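# Insert a held peg into a plate's hole

## Task

The left gripper starts out holding a peg a little above a plate, near the plate's hole. Lower the peg into that hole until it sits on the hole's floor, without forcing or wedging it, since excessive pushing or jamming counts as a failed attempt.

## Robot and tools

Robot: two arms, left_arm and right_arm, each with six revolute joints and a parallel two-finger gripper carrying a wrist camera. Only the left arm matters here; it already holds the peg. Keep the right arm still and clear, and never let the arms press or hit each other.

Frames: the scene frame has its origin on the table top midway between the nominal arm bases, +z up, +x out over the table, left_arm on the +y side. Calibrated bases: left_arm at (-0.036, +0.247, 0) m, right_arm at (+0.028, -0.347, 0) m, both nearly unrotated. Each arm's end_effector_position (m) and end_effector_quat_wxyz are reported in that arm's own base frame. The end-effector point sits between the finger pads, about 1 cm short of the tips; fingers point along gripper +z and close along gripper y. Reported hand poses may be off by a few centimetres.

Row layout (used by every motion tool): one flat list of 14 numbers, each in [-1, 1]. The first 7 belong to left_arm, the next 7 to right_arm. Within each arm the order is: wrist roll (joint6), wrist pitch (joint4), shoulder (joint2), waist (joint1), elbow (joint3), wrist yaw (joint5), then gripper opening. The six joint entries are offsets, not poses: they are added to the Joint targets printed in the latest result (the targets as they stand when the action or move starts, not the previous row). Scale: 1.0 equals 2.224 rad for waist, shoulder and elbow, and 8.485 rad for the three wrist joints, so tiny numbers give sizeable turns (0.01 on a wrist is about 0.085 rad). Sending 0 for a joint re-commands its current target. The opening entry is absolute: +1 fully open, -1 closed. To keep the peg held, repeat the grip number currently in force for the left arm (see Tool commands or the last value sent); writing 0 there would loosen it. Stated joint ranges (rad): waist -2.618 to 3.054, shoulder 0 to 3.142, elbow 0 to 3.142, wrist pitch -1.571 to 1.571, wrist yaw -1.571 to 1.571, wrist roll -2.094 to 2.094. Requests more than 0.059 rad outside a range are refused; a 'joint sent to its limit' line means a joint was clipped at its end.

Tools:
- execute_actions(actions, cameras): actions is a list of actions; each action is a list of up to 15 rows, each row run for one 1/30 s step, and a short action repeats its last row to fill 15 steps (0.5 s). Offsets in every row of an action count from the targets at that action's start. An empty actions list just reports state and images.
- move(target, speed, blend, opening_speed, blocking, cameras): target is one 14-number row or a list of up to 15 rows, all offsets from the same current Joint targets (not chained). All joints are interpolated together; speed is the top joint speed in rad/s (0.01 to 12.57, default 0.5); blend in rad rounds corners between listed targets; opening_speed (0.2 or more per second on the -1..+1 scale) ramps the grip. The result adds a 'move:' line such as done, off_target, moving, held or fault. Paths ignore obstacles; a target set well beyond contact presses harder.
- wait(seconds 0 to 10): lets time pass holding the last command.
- stop(): brakes a running move.
- zoom_image(camera, region [x0, y0, x1, y1] pixels, at most 504 by 504): enlarges part of the latest image from cam_high, cam_low, cam_left_wrist or cam_right_wrist (all 672x504).
- read_manual(section): licence texts only.
- finished_scene(scene): ends the current scene, given its number; irreversible. The peg must stay seated without the robot's help.

Results: Joint positions and Joint velocities list each arm's joints in the order above (rad, rad/s), with the gripper opening in metres (0.093 open) last. Joint targets are the base for your next offsets. grip_measured runs +1 open to -1 closed; pads meet near -0.94 and each millimetre of object width adds about 0.0208. Joint torques follow the same order and include gravity; items 3 to 5 wrap at ±28 N m, so a sudden sign flip can be a large load. A sharp torque rise while descending signals contact or jamming. 'joint command not followed' means a clearance check altered targets. Actions calls also give step-by-step joint readings.

Suggested approach: inspect the wrist and fixed cameras (zoom near the peg tip and hole) to judge the horizontal offset, correct it with small joint offsets while keeping the peg vertical, then lower slowly in small steps at low speed, watching torques and end-effector height. Stop descending once the height stops changing or load rises; back off slightly rather than pushing. Release only once the peg is fully seated, by sending an opening well above the peg-width reading, then lift away gently.

Avoid: dropping the peg, knocking anything off the table, fast contacts, pressing a target far past contact, overheating motors by long strained holds (MOTOR HOT appears at 75 °C; at 90 °C the arm folds and quits), and any arm-to-arm contact.

Each tool is called after "Call:" by a JSON object that holds its "op" and its "data", one argument or row to a line.

## Session

Call:
{"op": "execute_actions", "data": {
  "actions": []
}}

Scene clock: 0.00 s.
left_arm: end_effector_position=(+0.2800, -0.1607, +0.1327) grip_measured=-0.291 end_effector_quat_wxyz=(+0.019, +0.861, +0.508, +0.003) | right_arm: end_effector_position=(+0.3754, +0.0000, +0.4021) grip_measured=+1.000 end_effector_quat_wxyz=(+0.707, +0.000, +0.707, +0.000)
Joint names: [wrist roll, wrist pitch, shoulder, waist, elbow, wrist yaw]
Joint positions: left_arm=[1.56 -1.298 1.73 -0.515 1.493 0.013 0.031] | right_arm=[0 0 1.047 0 1.047 0 0.093]
Joint velocities: left_arm=[-0.051 -0.081 0.002 -0.012 0.017 -0.095 0.008] | right_arm=[within noise]
Joint torques (N m): no reading
Motor temperatures (°C): left_arm=[29 35 36 28 36 31 31] | right_arm=[29 33 34 29 38 33 31]
Heat: left arm: 36 °C; right arm: 38 °C.
Joint targets: left_arm=[1.560 -1.296 1.710 -0.515 1.510 0.016] | right_arm=[0.000 0.011 1.042 0.000 1.062 0.000]
Tool commands: left_gripper/opening=-0.921165 right_gripper/opening=+1.0

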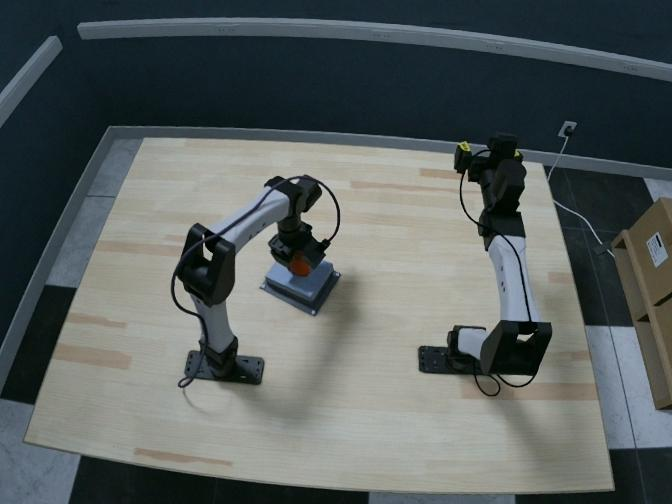

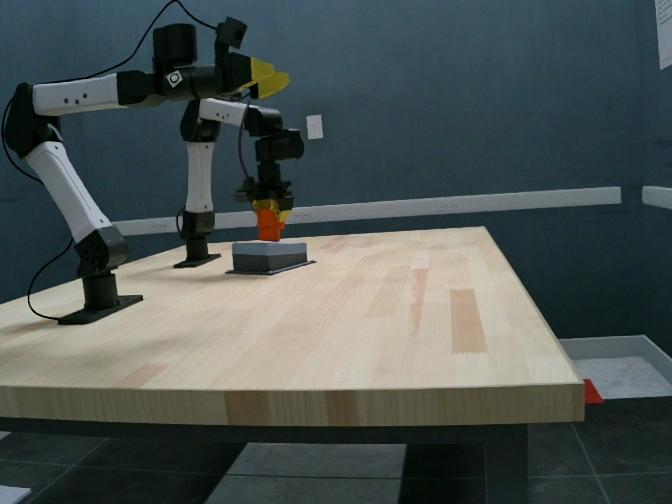

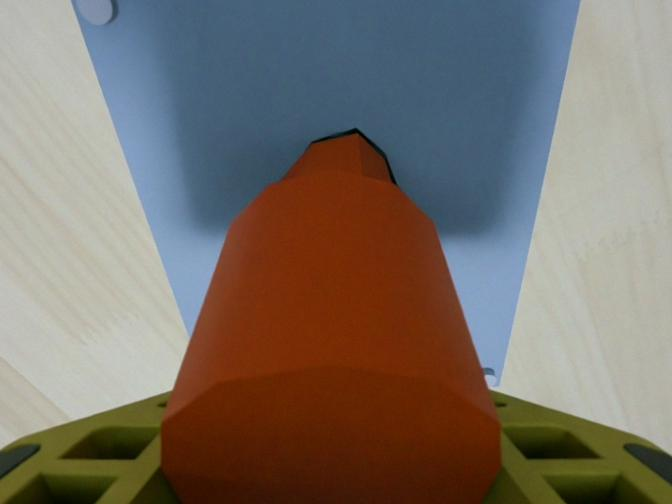

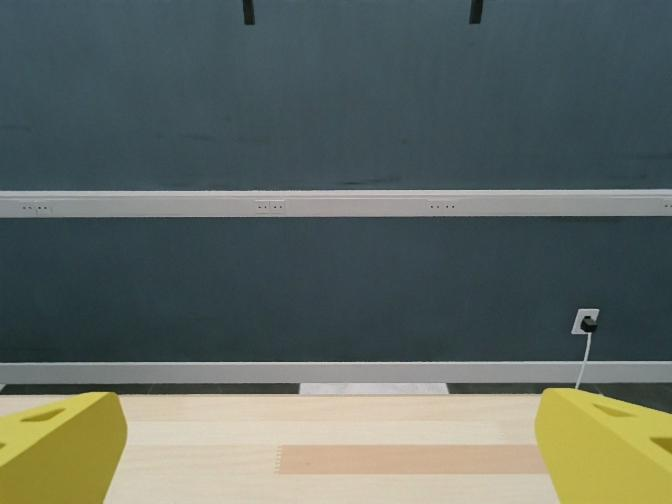

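Call:
{"op": "zoom_image", "data": {
  "camera": "cam_left_wrist",
  "region": [250, 80, 450, 230]
}}

Call:
{"op": "zoom_image", "data": {
  "camera": "cam_high",
  "region": [240, 220, 360, 330]
}}

Call:
{"op": "zoom_image", "data": {
  "camera": "cam_low",
  "region": [210, 170, 330, 290]
}}

Call:
{"op": "zoom_image", "data": {
  "camera": "cam_left_wrist",
  "region": [140, 0, 600, 504]
}}

Scaled by 2.520 (camera's finer frame: 960x720).

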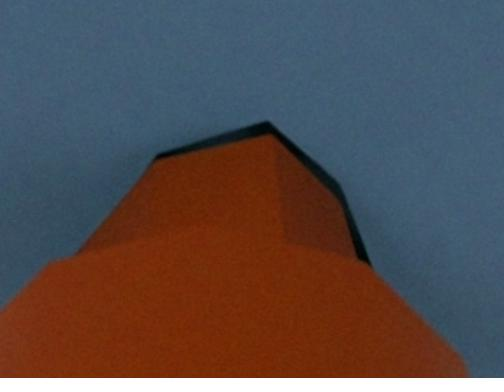

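Scaled by 4.200 (camera's finer frame: 960x720).

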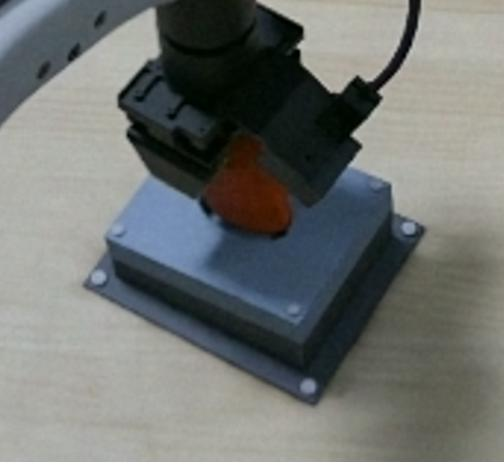

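Scaled by 4.200 (camera's finer frame: 960x720).

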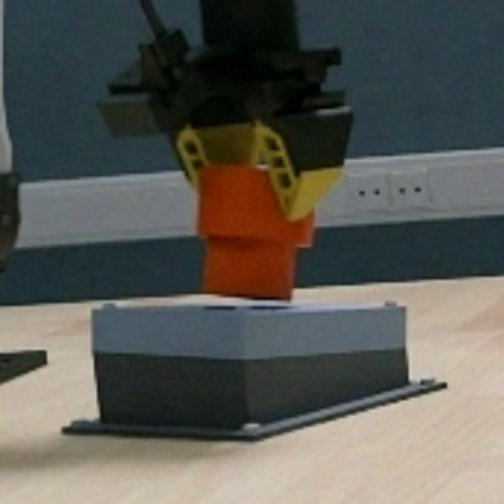

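Scaled by 1.000.

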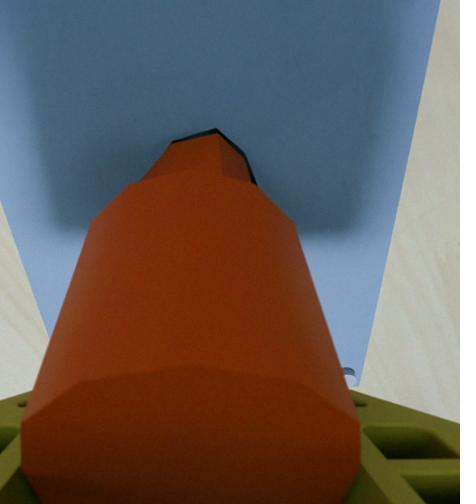

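Call:
{"op": "zoom_image", "data": {
  "camera": "cam_left_wrist",
  "region": [275, 115, 415, 220]
}}

Call:
{"op": "zoom_image", "data": {
  "camera": "cam_high",
  "region": [280, 255, 320, 285]
}}

Call:
{"op": "zoom_image", "data": {
  "camera": "cam_low",
  "region": [245, 200, 305, 260]
}}

Scaled by 3.600 (camera's finer frame: 960x720).

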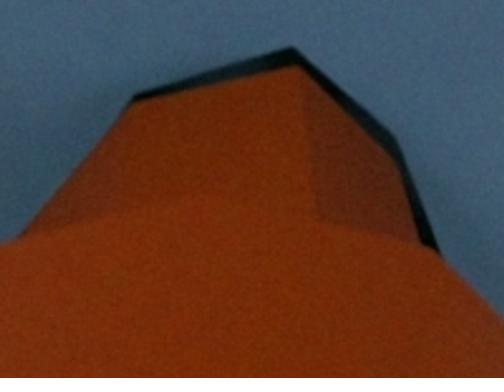

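Scaled by 12.600 (camera's finer frame: 960x720).

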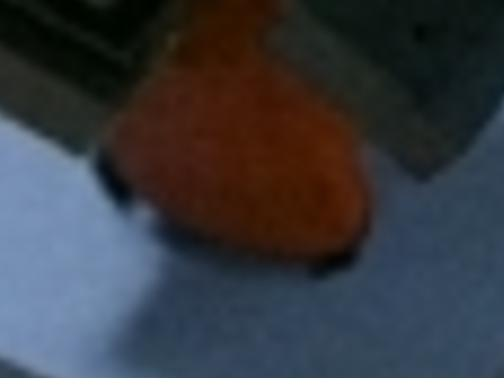

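Scaled by 8.400 (camera's finer frame: 960x720).

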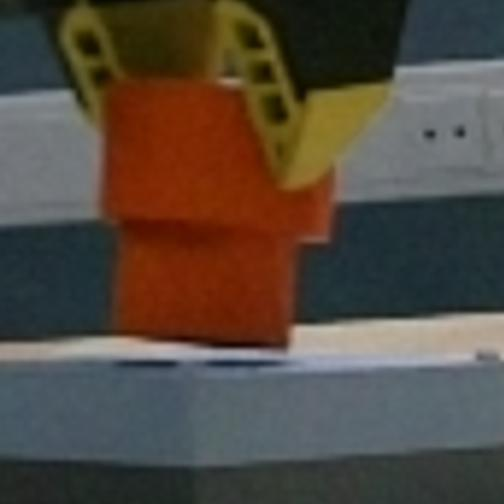

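Call:
{"op": "wait", "data": {
  "seconds": 0.1
}}

Call:
{"op": "zoom_image", "data": {
  "camera": "cam_left_wrist",
  "region": [0, 300, 672, 504]
}}

Scene clock: 27.63 s.
left_arm: end_effector_position=(+0.2800, -0.1607, +0.1327) grip_measured=-0.217 end_effector_quat_wxyz=(+0.019, +0.861, +0.508, +0.003) | right_arm: end_effector_position=(+0.3754, +0.0000, +0.4021) grip_measured=+1.000 end_effector_quat_wxyz=(+0.707, +0.000, +0.707, +0.000)
Joint positions: left_arm=[1.56 -1.298 1.73 -0.515 1.493 0.013 0.035] | right_arm=[0 0 1.047 0 1.047 0 0.093]
Joint torques (N m): left_arm=[0.22 0.47 -8.54 -0.49 7.36 0.13] | right_arm=[0.07 2.28 -3.14 -0.27 10.04 0.01]
Motor temperatures (°C): left_arm=[29 35 45 28 39 31 33] | right_arm=[29 41 35 29 43 33 31]
Heat: left arm: 45 °C; right arm: 43 °C.
Joint targets: left_arm=[1.560 -1.296 1.710 -0.515 1.510 0.016] | right_arm=[0.000 0.011 1.042 0.000 1.062 0.000]
Tool commands: left_gripper/opening=-0.921165 right_gripper/opening=+1.0
wait: 0.10 s; at rest from the start

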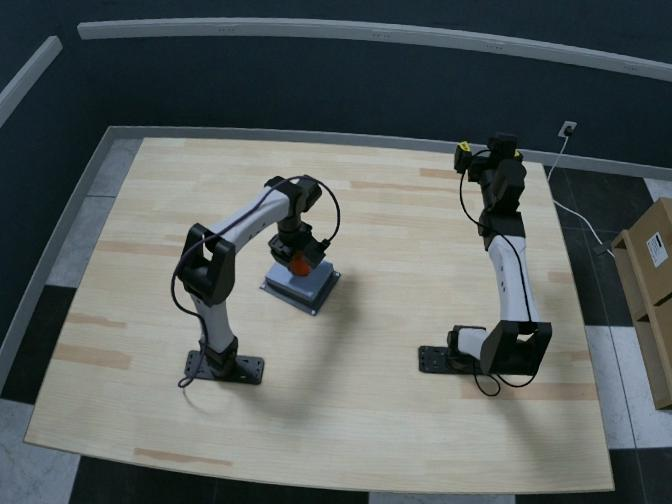

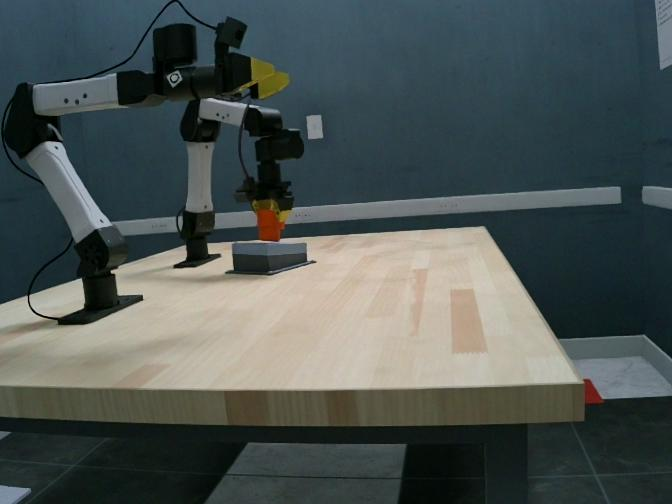

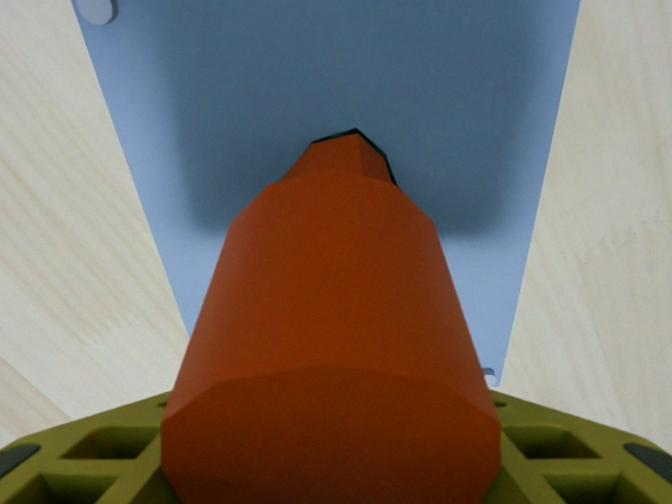

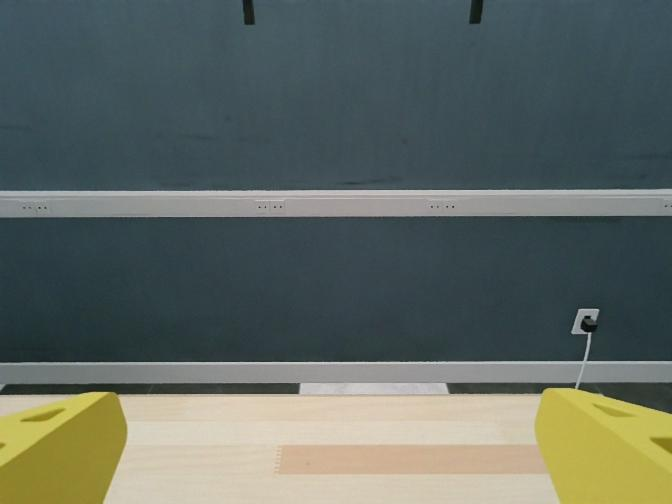

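Region (0, 300, 672, 504) is 672x204 pixels. A region can be at most 504 by 504 pixels.

Call:
{"op": "zoom_image", "data": {
  "camera": "cam_low",
  "region": [220, 190, 325, 280]
}}

Call:
{"op": "zoom_image", "data": {
  "camera": "cam_high",
  "region": [255, 225, 350, 320]
}}

Call:
{"op": "zoom_image", "data": {
  "camera": "cam_left_wrist",
  "region": [84, 0, 588, 504]
}}

Scaled by 4.800 (camera's finer frame: 960x720).

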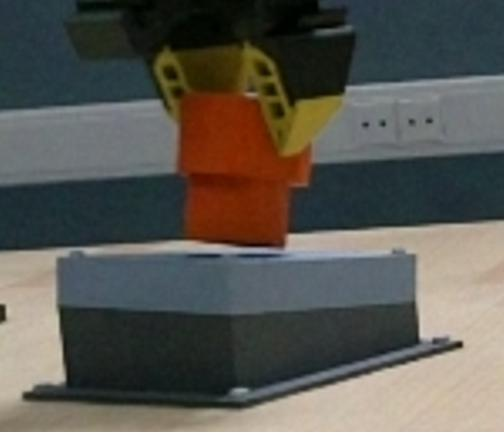

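Scaled by 5.305 (camera's finer frame: 960x720).

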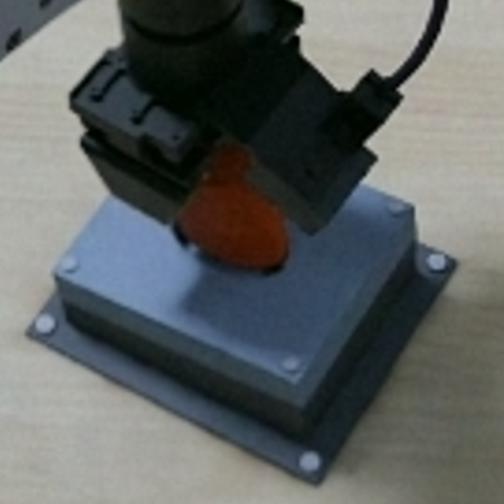

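Scaled by 1.000.

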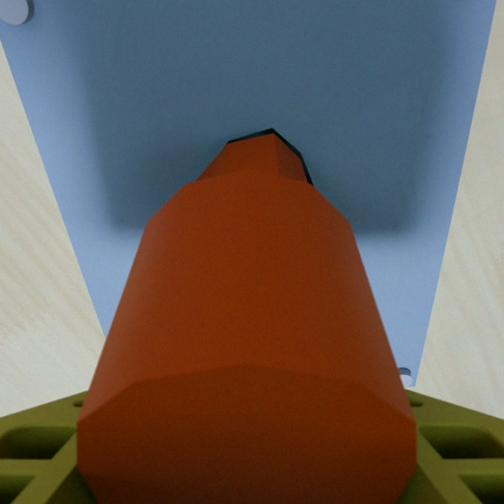

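Call:
{"op": "zoom_image", "data": {
  "camera": "cam_left_wrist",
  "region": [60, 0, 260, 150]
}}

Call:
{"op": "zoom_image", "data": {
  "camera": "cam_left_wrist",
  "region": [60, 150, 260, 350]
}}

Call:
{"op": "zoom_image", "data": {
  "camera": "cam_left_wrist",
  "region": [420, 0, 620, 200]
}}

Call:
{"op": "zoom_image", "data": {
  "camera": "cam_left_wrist",
  "region": [400, 200, 600, 400]
}}

Call:
{"op": "zoom_image", "data": {
  "camera": "cam_left_wrist",
  "region": [200, 120, 470, 260]
}}

Call:
{"op": "zoom_image", "data": {
  "camera": "cam_left_wrist",
  "region": [140, 220, 340, 420]
}}

Call:
{"op": "zoom_image", "data": {
  "camera": "cam_left_wrist",
  "region": [340, 220, 540, 420]
}}

Scaled by 2.520 (camera's finer frame: 960x720).

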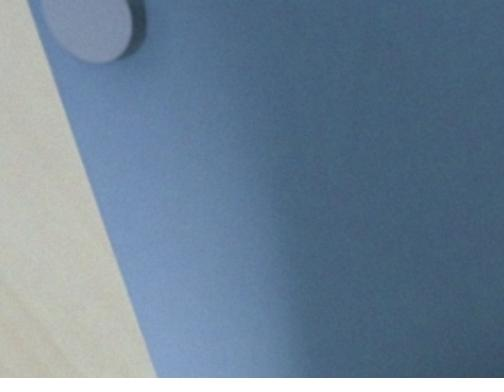

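Scaled by 2.520 (camera's finer frame: 960x720).

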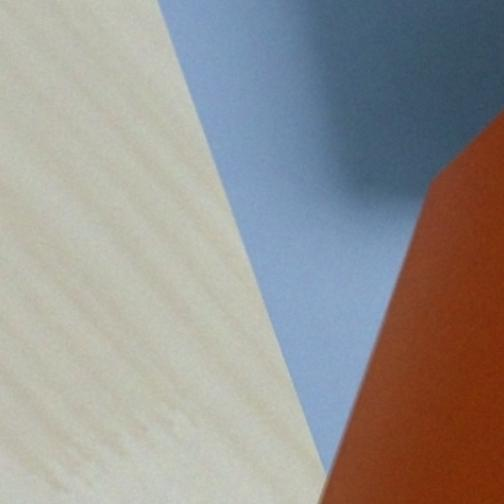

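Scaled by 2.520 (camera's finer frame: 960x720).

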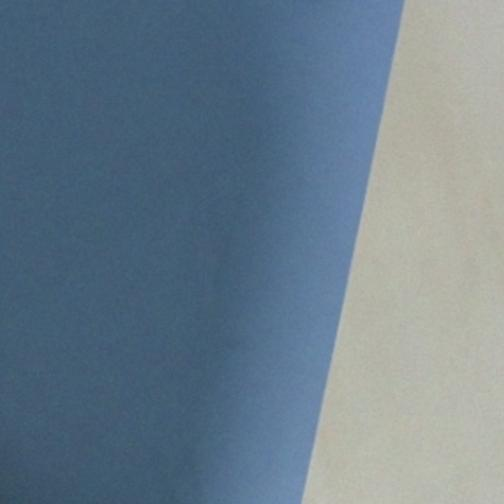

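Scaled by 2.520 (camera's finer frame: 960x720).

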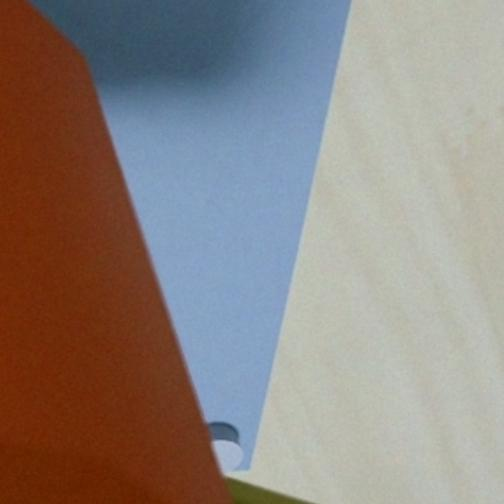

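Scaled by 1.867 (camera's finer frame: 960x720).

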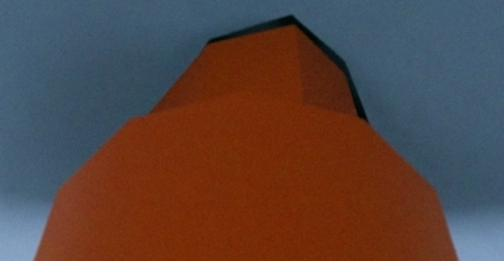

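Scaled by 2.520 (camera's finer frame: 960x720).

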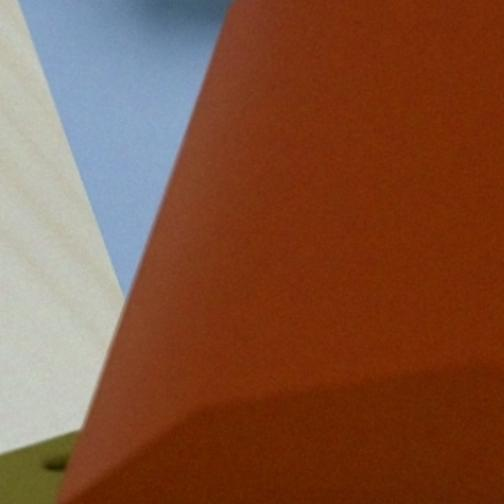

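Scaled by 2.520 (camera's finer frame: 960x720).

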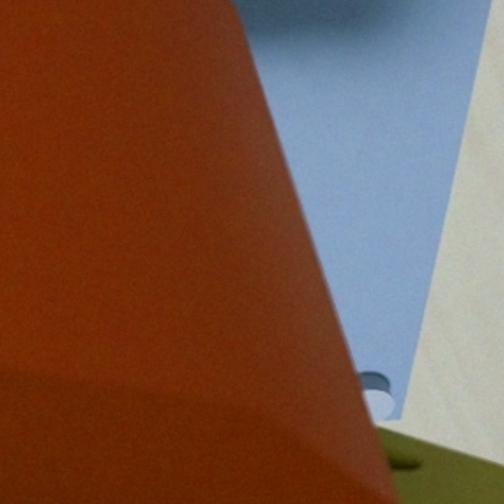

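Call:
{"op": "move", "data": {
  "target": [
    [0,-0.00368,0.0,0.0014,0.01407,0,-0.921165,0,0,0,0,0,0,1.0],
    [-0.00806,-0.0050,0.00418,-0.02936,0.0205,-0.01214,-0.921165,0,0,0,0,0,0,1.0]
  ],
  "speed": 0.15
}}

Call:
{"op": "zoom_image", "data": {
  "camera": "cam_left_wrist",
  "region": [240, 80, 440, 230]
}}

Call:
{"op": "zoom_image", "data": {
  "camera": "cam_low",
  "region": [220, 190, 325, 280]
}}

Scene clock: 177.33 s.
left_arm: end_effector_position=(+0.2782, -0.1660, +0.1404) grip_measured=-0.217 end_effector_quat_wxyz=(+0.002, +0.860, +0.509, +0.042) | right_arm: end_effector_position=(+0.3754, +0.0000, +0.4021) grip_measured=+1.000 end_effector_quat_wxyz=(+0.707, +0.000, +0.707, +0.000)
Joint positions: left_arm=[1.499 -1.322 1.73 -0.576 1.522 -0.073 0.035] | right_arm=[0 0 1.047 0 1.047 0 0.093]
Joint torques (N m): left_arm=[0.03 0.28 -8.14 -1.09 8.8 -0.14] | right_arm=[0.09 2.34 -3.36 -0.14 10.04 -0.02]
Motor temperatures (°C): left_arm=[29 33 55 28 44 31 34] | right_arm=[29 52 35 29 51 32 31]
Heat: left arm: 55 °C; right arm: 52 °C.
Joint targets: left_arm=[1.492 -1.338 1.719 -0.580 1.556 -0.087] | right_arm=[0.000 0.011 1.042 0.000 1.062 0.000]
move: done
cam_left_wrist: T_world_to_cam=[[-0.875681, 0.481631, -0.0348424, 0.3283], [0.401653, 0.76652, 0.50112, -0.0187194], [0.268063, 0.424827, -0.864676, 0.20405], [0, 0, 0, 1]] pos_world=[0.240307, -0.230457, 0.197256]

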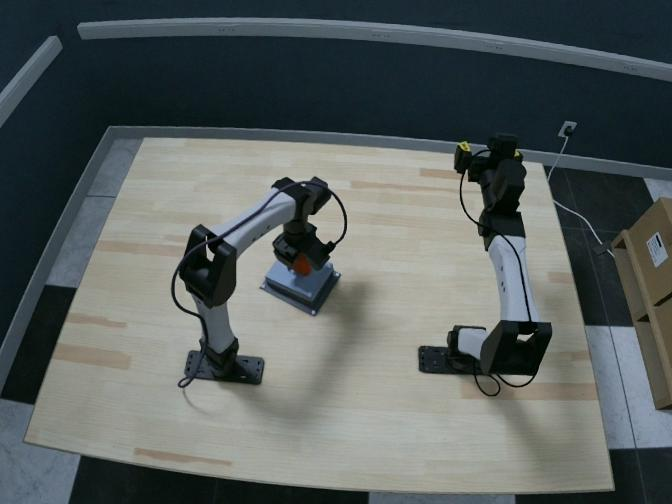

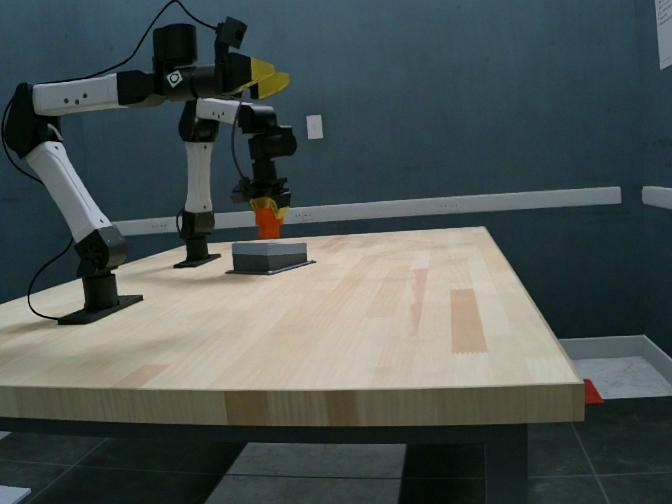

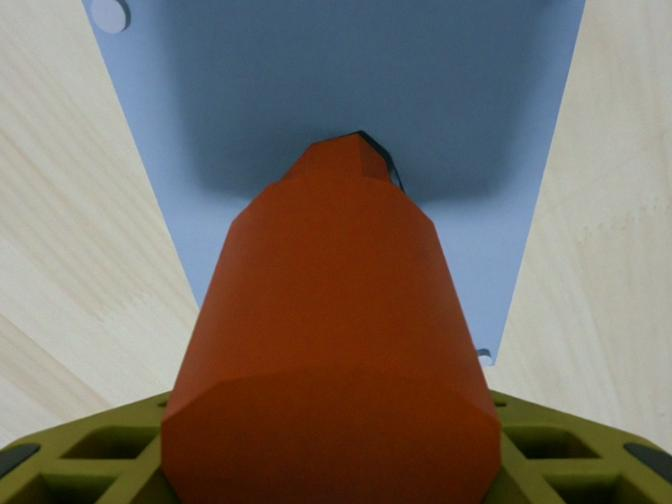

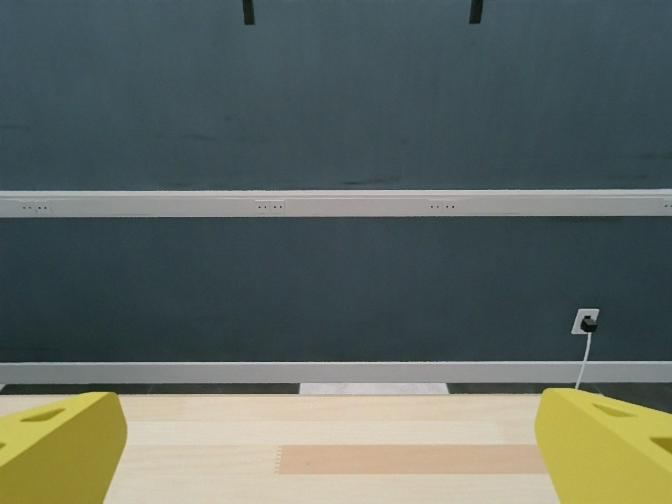

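Scaled by 2.520 (camera's finer frame: 960x720).

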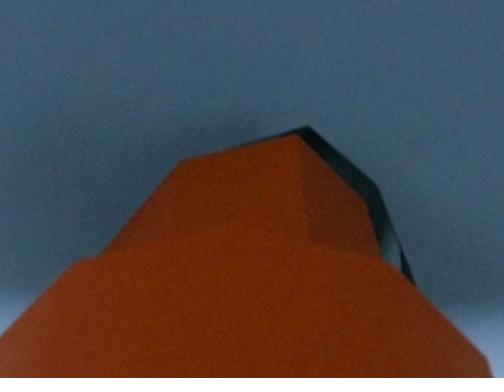

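Scaled by 4.800 (camera's finer frame: 960x720).

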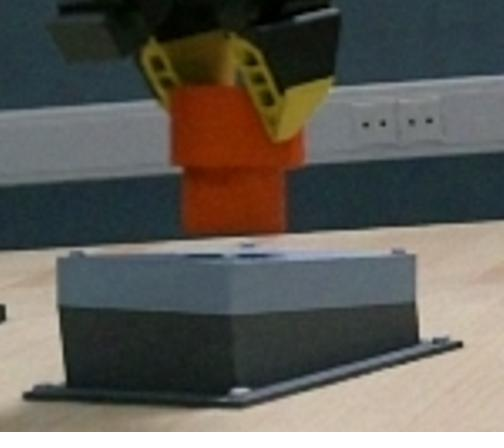

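Call:
{"op": "zoom_image", "data": {
  "camera": "cam_left_wrist",
  "region": [60, 0, 260, 150]
}}

Call:
{"op": "zoom_image", "data": {
  "camera": "cam_left_wrist",
  "region": [100, 150, 300, 350]
}}

Call:
{"op": "zoom_image", "data": {
  "camera": "cam_left_wrist",
  "region": [420, 0, 620, 200]
}}

Call:
{"op": "zoom_image", "data": {
  "camera": "cam_left_wrist",
  "region": [400, 200, 600, 400]
}}

Call:
{"op": "zoom_image", "data": {
  "camera": "cam_left_wrist",
  "region": [290, 120, 410, 210]
}}

Scaled by 2.520 (camera's finer frame: 960x720).

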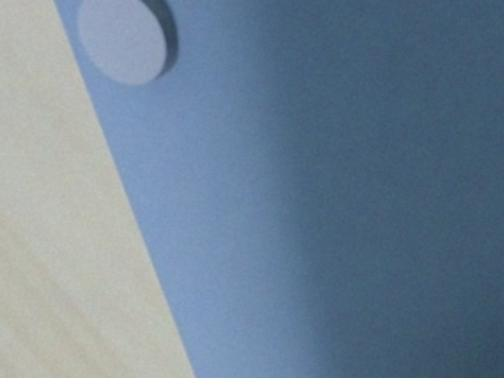

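Scaled by 2.520 (camera's finer frame: 960x720).

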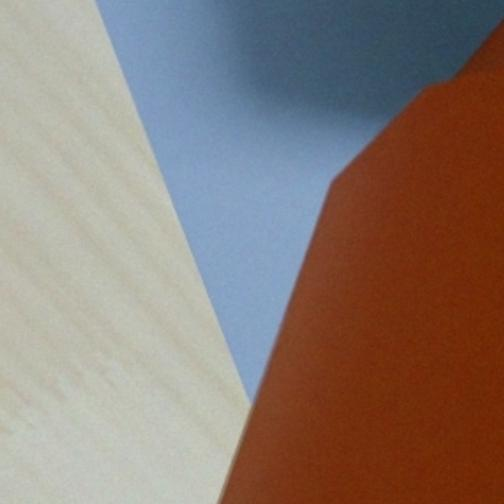

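Scaled by 2.520 (camera's finer frame: 960x720).

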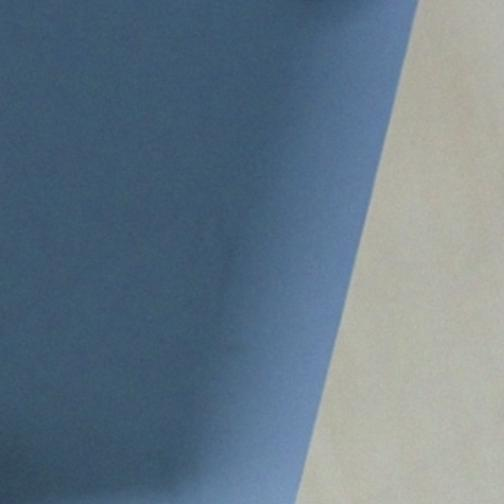

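Scaled by 2.520 (camera's finer frame: 960x720).

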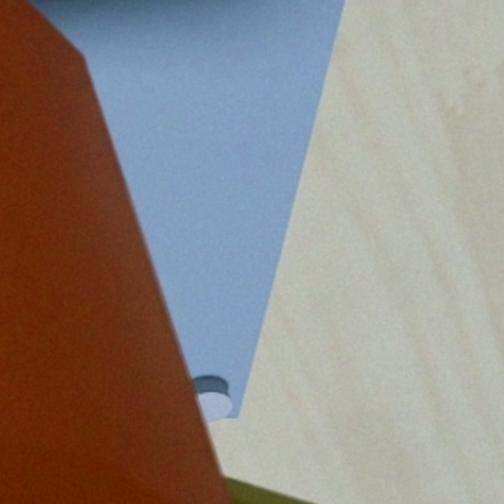

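Scaled by 4.200 (camera's finer frame: 960x720).

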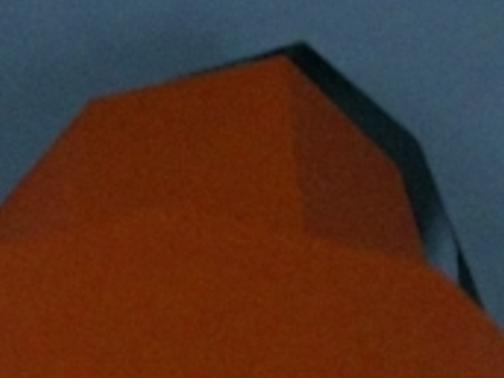

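Call:
{"op": "move", "data": {
  "target": [
    [0,-0.01862,0.0002,0,0.0713,0,-0.921165,0,0,0,0,0,0,1.0],
    [0,-0.01862,0.0002,-0.0854,0.0713,0,-0.921165,0,0,0,0,0,0,1.0]
  ],
  "speed": 0.4,
  "cameras": ["cam_left_wrist"]
}}

Call:
{"op": "zoom_image", "data": {
  "camera": "cam_left_wrist",
  "region": [100, 0, 604, 350]
}}

Scene clock: 232.30 s.
left_arm: end_effector_position=(+0.2394, -0.2132, +0.1814) grip_measured=-0.217 end_effector_quat_wxyz=(+0.007, +0.905, +0.424, +0.045) | right_arm: end_effector_position=(+0.3754, +0.0000, +0.4021) grip_measured=+1.000 end_effector_quat_wxyz=(+0.707, +0.000, +0.707, +0.000)
Joint positions: left_arm=[1.498 -1.48 1.73 -0.769 1.685 -0.08 0.035] | right_arm=[0 0 1.047 0 1.047 0 0.093]
Joint torques (N m): left_arm=[0.06 0.23 -8.02 -0.62 8.43 -0.01] | right_arm=[-0.02 2.28 -2.97 -0.13 10.06 0.05]
Motor temperatures (°C): left_arm=[29 32 54 28 49 31 34] | right_arm=[28 55 35 29 53 32 31]
Heat: left arm: 54 °C; right arm: 55 °C.
Joint targets: left_arm=[1.492 -1.496 1.719 -0.770 1.715 -0.087] | right_arm=[0.000 0.011 1.042 0.000 1.062 0.000]
move: done
cam_left_wrist: T_world_to_cam=[[-0.767152, 0.640195, -0.0403582, 0.327264], [0.536691, 0.675037, 0.506248, -0.0402257], [0.351341, 0.366709, -0.861443, 0.236897], [0, 0, 0, 1]] pos_world=[0.189419, -0.269231, 0.237645]

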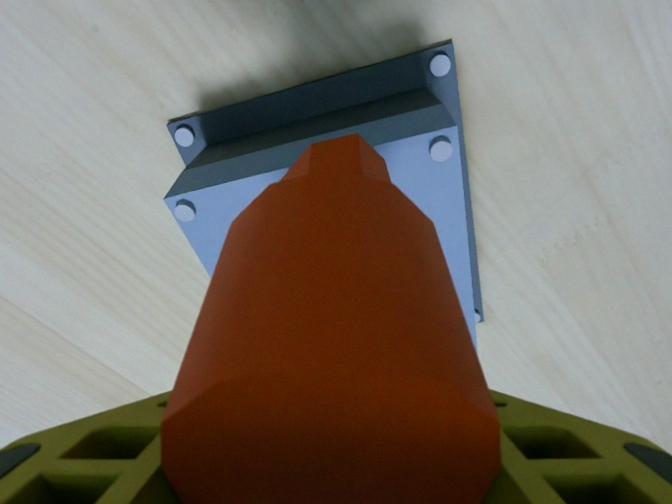

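Scaled by 1.000.

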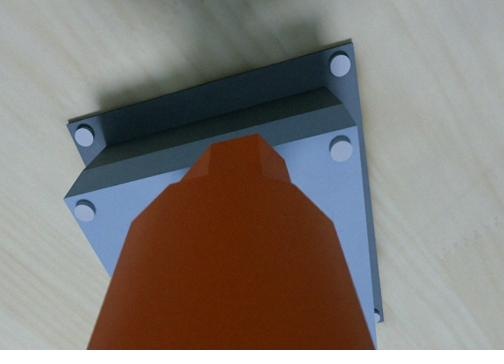

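Call:
{"op": "zoom_image", "data": {
  "camera": "cam_left_wrist",
  "region": [150, 100, 350, 290]
}}

Call:
{"op": "zoom_image", "data": {
  "camera": "cam_left_wrist",
  "region": [330, 20, 500, 190]
}}

Call:
{"op": "zoom_image", "data": {
  "camera": "cam_left_wrist",
  "region": [400, 190, 570, 360]
}}

Call:
{"op": "zoom_image", "data": {
  "camera": "cam_left_wrist",
  "region": [270, 120, 410, 220]
}}

Scaled by 2.520 (camera's finer frame: 960x720).

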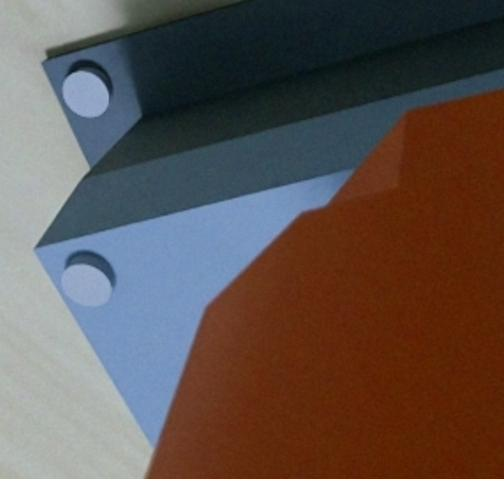

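Scaled by 2.965 (camera's finer frame: 960x720).

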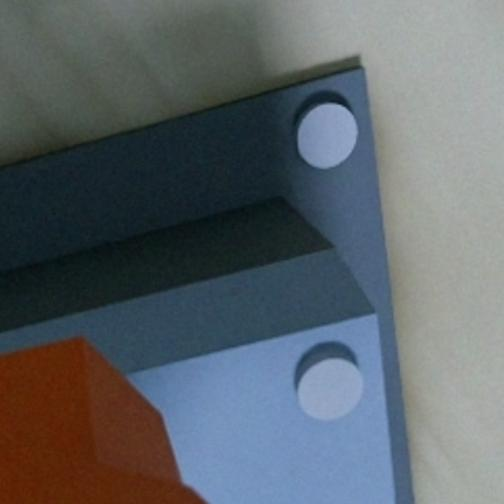

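Scaled by 2.965 (camera's finer frame: 960x720).

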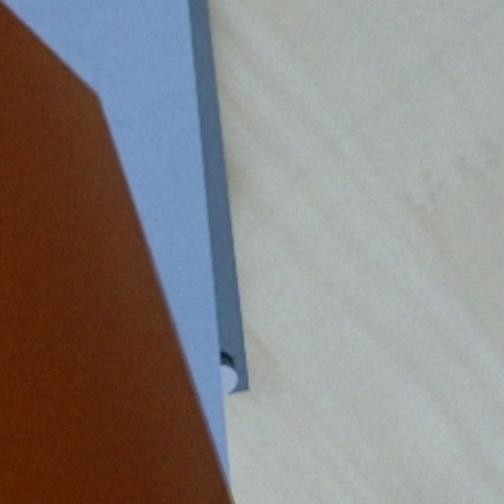

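Scaled by 3.600 (camera's finer frame: 960x720).

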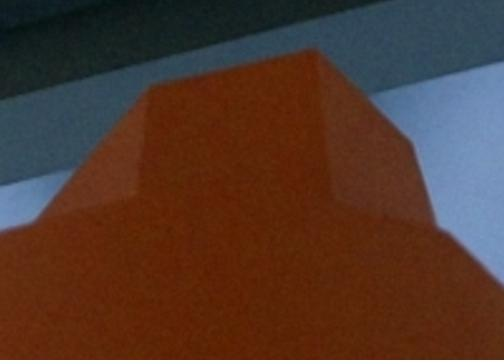

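Call:
{"op": "move", "data": {
  "target": [
    [-0.00872,-0.00299,0.00638,0.07902,0.00746,-0.00342,-0.921165,0,0,0,0,0,0,1.0],
    [-0.00872,0.01563,0.00618,0.07902,-0.06384,-0.00342,-0.921165,0,0,0,0,0,0,1.0]
  ],
  "speed": [0.4,0.2],
  "cameras": ["cam_left_wrist","cam_low"]
}}

Call:
{"op": "zoom_image", "data": {
  "camera": "cam_left_wrist",
  "region": [280, 110, 420, 215]
}}

Call:
{"op": "zoom_image", "data": {
  "camera": "cam_low",
  "region": [220, 190, 325, 280]
}}

Scene clock: 258.80 s.
left_arm: end_effector_position=(+0.2751, -0.1644, +0.1529) grip_measured=-0.217 end_effector_quat_wxyz=(-0.008, +0.845, +0.532, +0.054) | right_arm: end_effector_position=(+0.3754, +0.0000, +0.4021) grip_measured=+1.000 end_effector_quat_wxyz=(+0.707, +0.000, +0.707, +0.000)
Joint positions: left_arm=[1.425 -1.383 1.73 -0.594 1.57 -0.105 0.035] | right_arm=[0 0 1.047 0 1.047 0 0.093]
Joint torques (N m): left_arm=[0.06 0.62 -6.83 -0.49 6.04 -0.04] | right_arm=[0 2.27 -2.95 -0.09 10.02 -0.05]
Motor temperatures (°C): left_arm=[29 32 53 28 50 31 35] | right_arm=[28 56 35 29 53 32 31]
Heat: left arm: 53 °C; right arm: 56 °C.
Joint targets: left_arm=[1.418 -1.364 1.733 -0.594 1.573 -0.116] | right_arm=[0.000 0.011 1.042 0.000 1.062 0.000]
move: done
cam_left_wrist: T_world_to_cam=[[-0.90143, 0.431695, -0.0326098, 0.323862], [0.351548, 0.773869, 0.52682, -0.0139162], [0.252662, 0.463428, -0.849351, 0.223202], [0, 0, 0, 1]] pos_world=[0.240436, -0.232478, 0.207469]
Images, in order (width x height): cam_low 672x504, cam_left_wrist 672x504.

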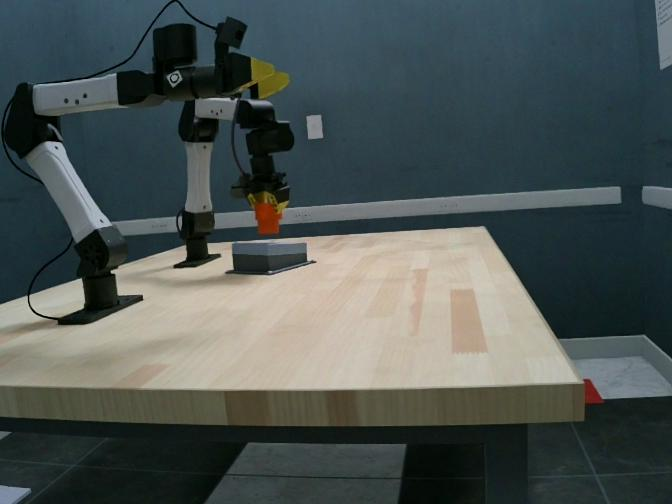

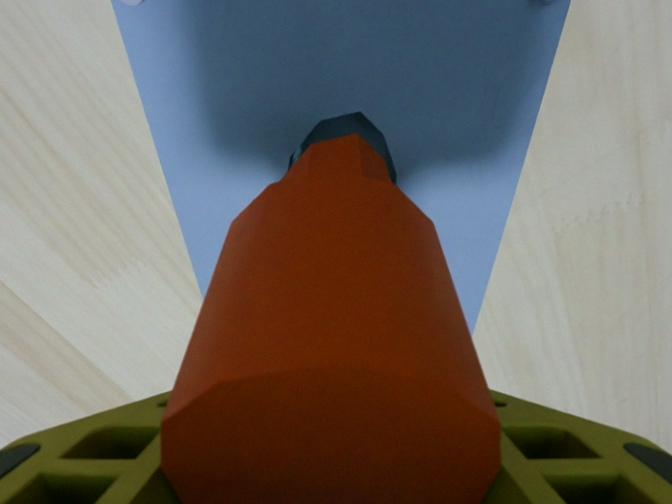

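Scaled by 3.600 (camera's finer frame: 960x720).

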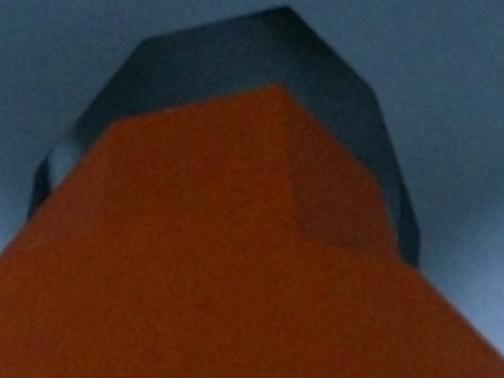

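Scaled by 4.800 (camera's finer frame: 960x720).

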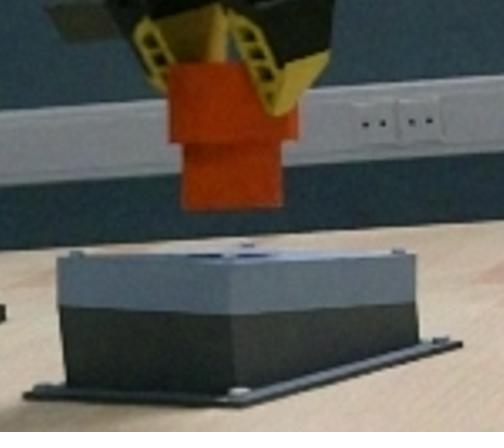

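Call:
{"op": "move", "data": {
  "target": [-0.00106,0.00094,0.01214,0.00108,-0.0054,0,-0.921165,0,0,0,0,0,0,1.0],
  "speed": 0.1,
  "cameras": ["cam_left_wrist","cam_low"]
}}

Call:
{"op": "zoom_image", "data": {
  "camera": "cam_left_wrist",
  "region": [280, 110, 420, 215]
}}

Call:
{"op": "zoom_image", "data": {
  "camera": "cam_low",
  "region": [220, 190, 325, 280]
}}

Scene clock: 287.47 s.
left_arm: end_effector_position=(+0.2755, -0.1647, +0.1430) grip_measured=-0.217 end_effector_quat_wxyz=(-0.020, +0.843, +0.535, +0.049) | right_arm: end_effector_position=(+0.3754, +0.0000, +0.4021) grip_measured=+1.000 end_effector_quat_wxyz=(+0.707, +0.000, +0.707, +0.000)
Joint positions: left_arm=[1.416 -1.373 1.753 -0.594 1.558 -0.105 0.035] | right_arm=[0 0 1.047 0 1.047 0 0.093]
Joint torques (N m): left_arm=[0.05 0.55 -6.9 -0.43 6.22 -0.1] | right_arm=[0.01 2.33 -2.91 -0.16 10.15 0.01]
Motor temperatures (°C): left_arm=[29 32 52 28 46 30 35] | right_arm=[28 57 35 29 54 32 31]
Heat: left arm: 52 °C; right arm: 57 °C.
Joint targets: left_arm=[1.409 -1.356 1.760 -0.592 1.561 -0.116] | right_arm=[0.000 0.011 1.042 0.000 1.062 0.000]
move: done
cam_left_wrist: T_world_to_cam=[[-0.905593, 0.424068, -0.00822472, 0.320424], [0.355642, 0.769749, 0.530099, -0.0108713], [0.231129, 0.477129, -0.847896, 0.222825], [0, 0, 0, 1]] pos_world=[0.242538, -0.23383, 0.197331]
Images, in order (width x height): cam_low 672x504, cam_left_wrist 672x504.

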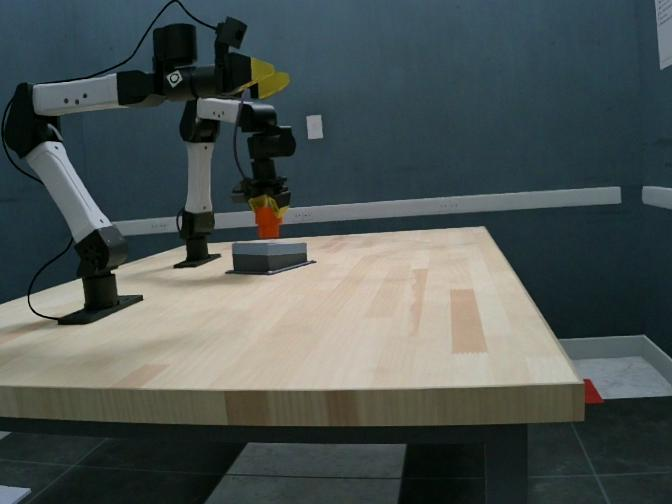

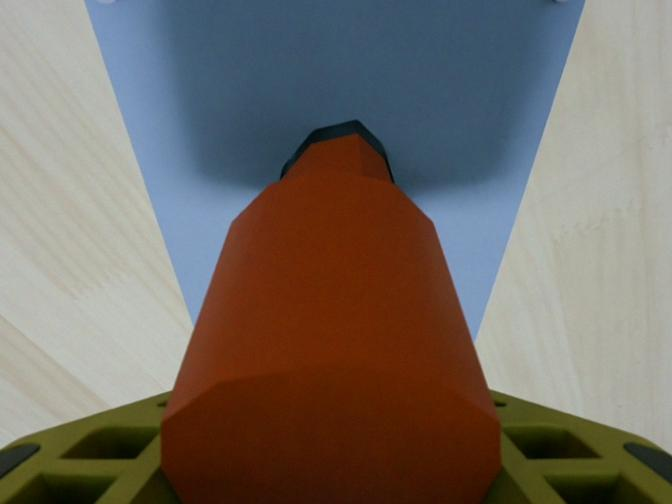

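Scaled by 3.600 (camera's finer frame: 960x720).

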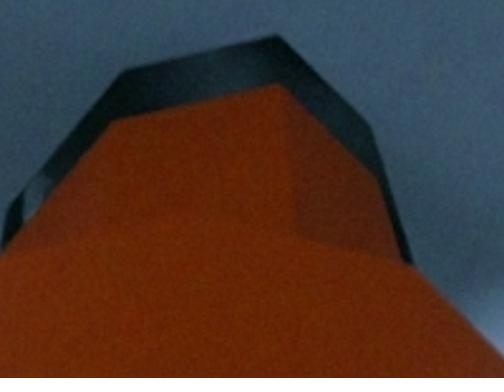

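Scaled by 4.800 (camera's finer frame: 960x720).

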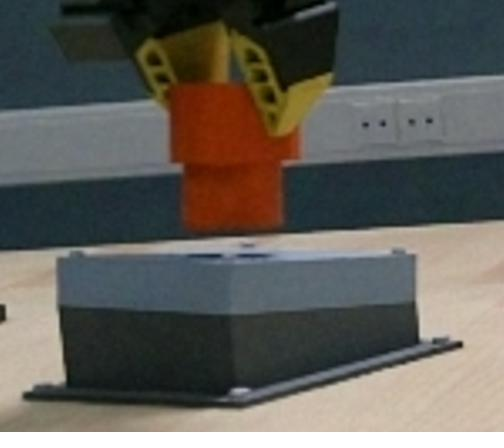

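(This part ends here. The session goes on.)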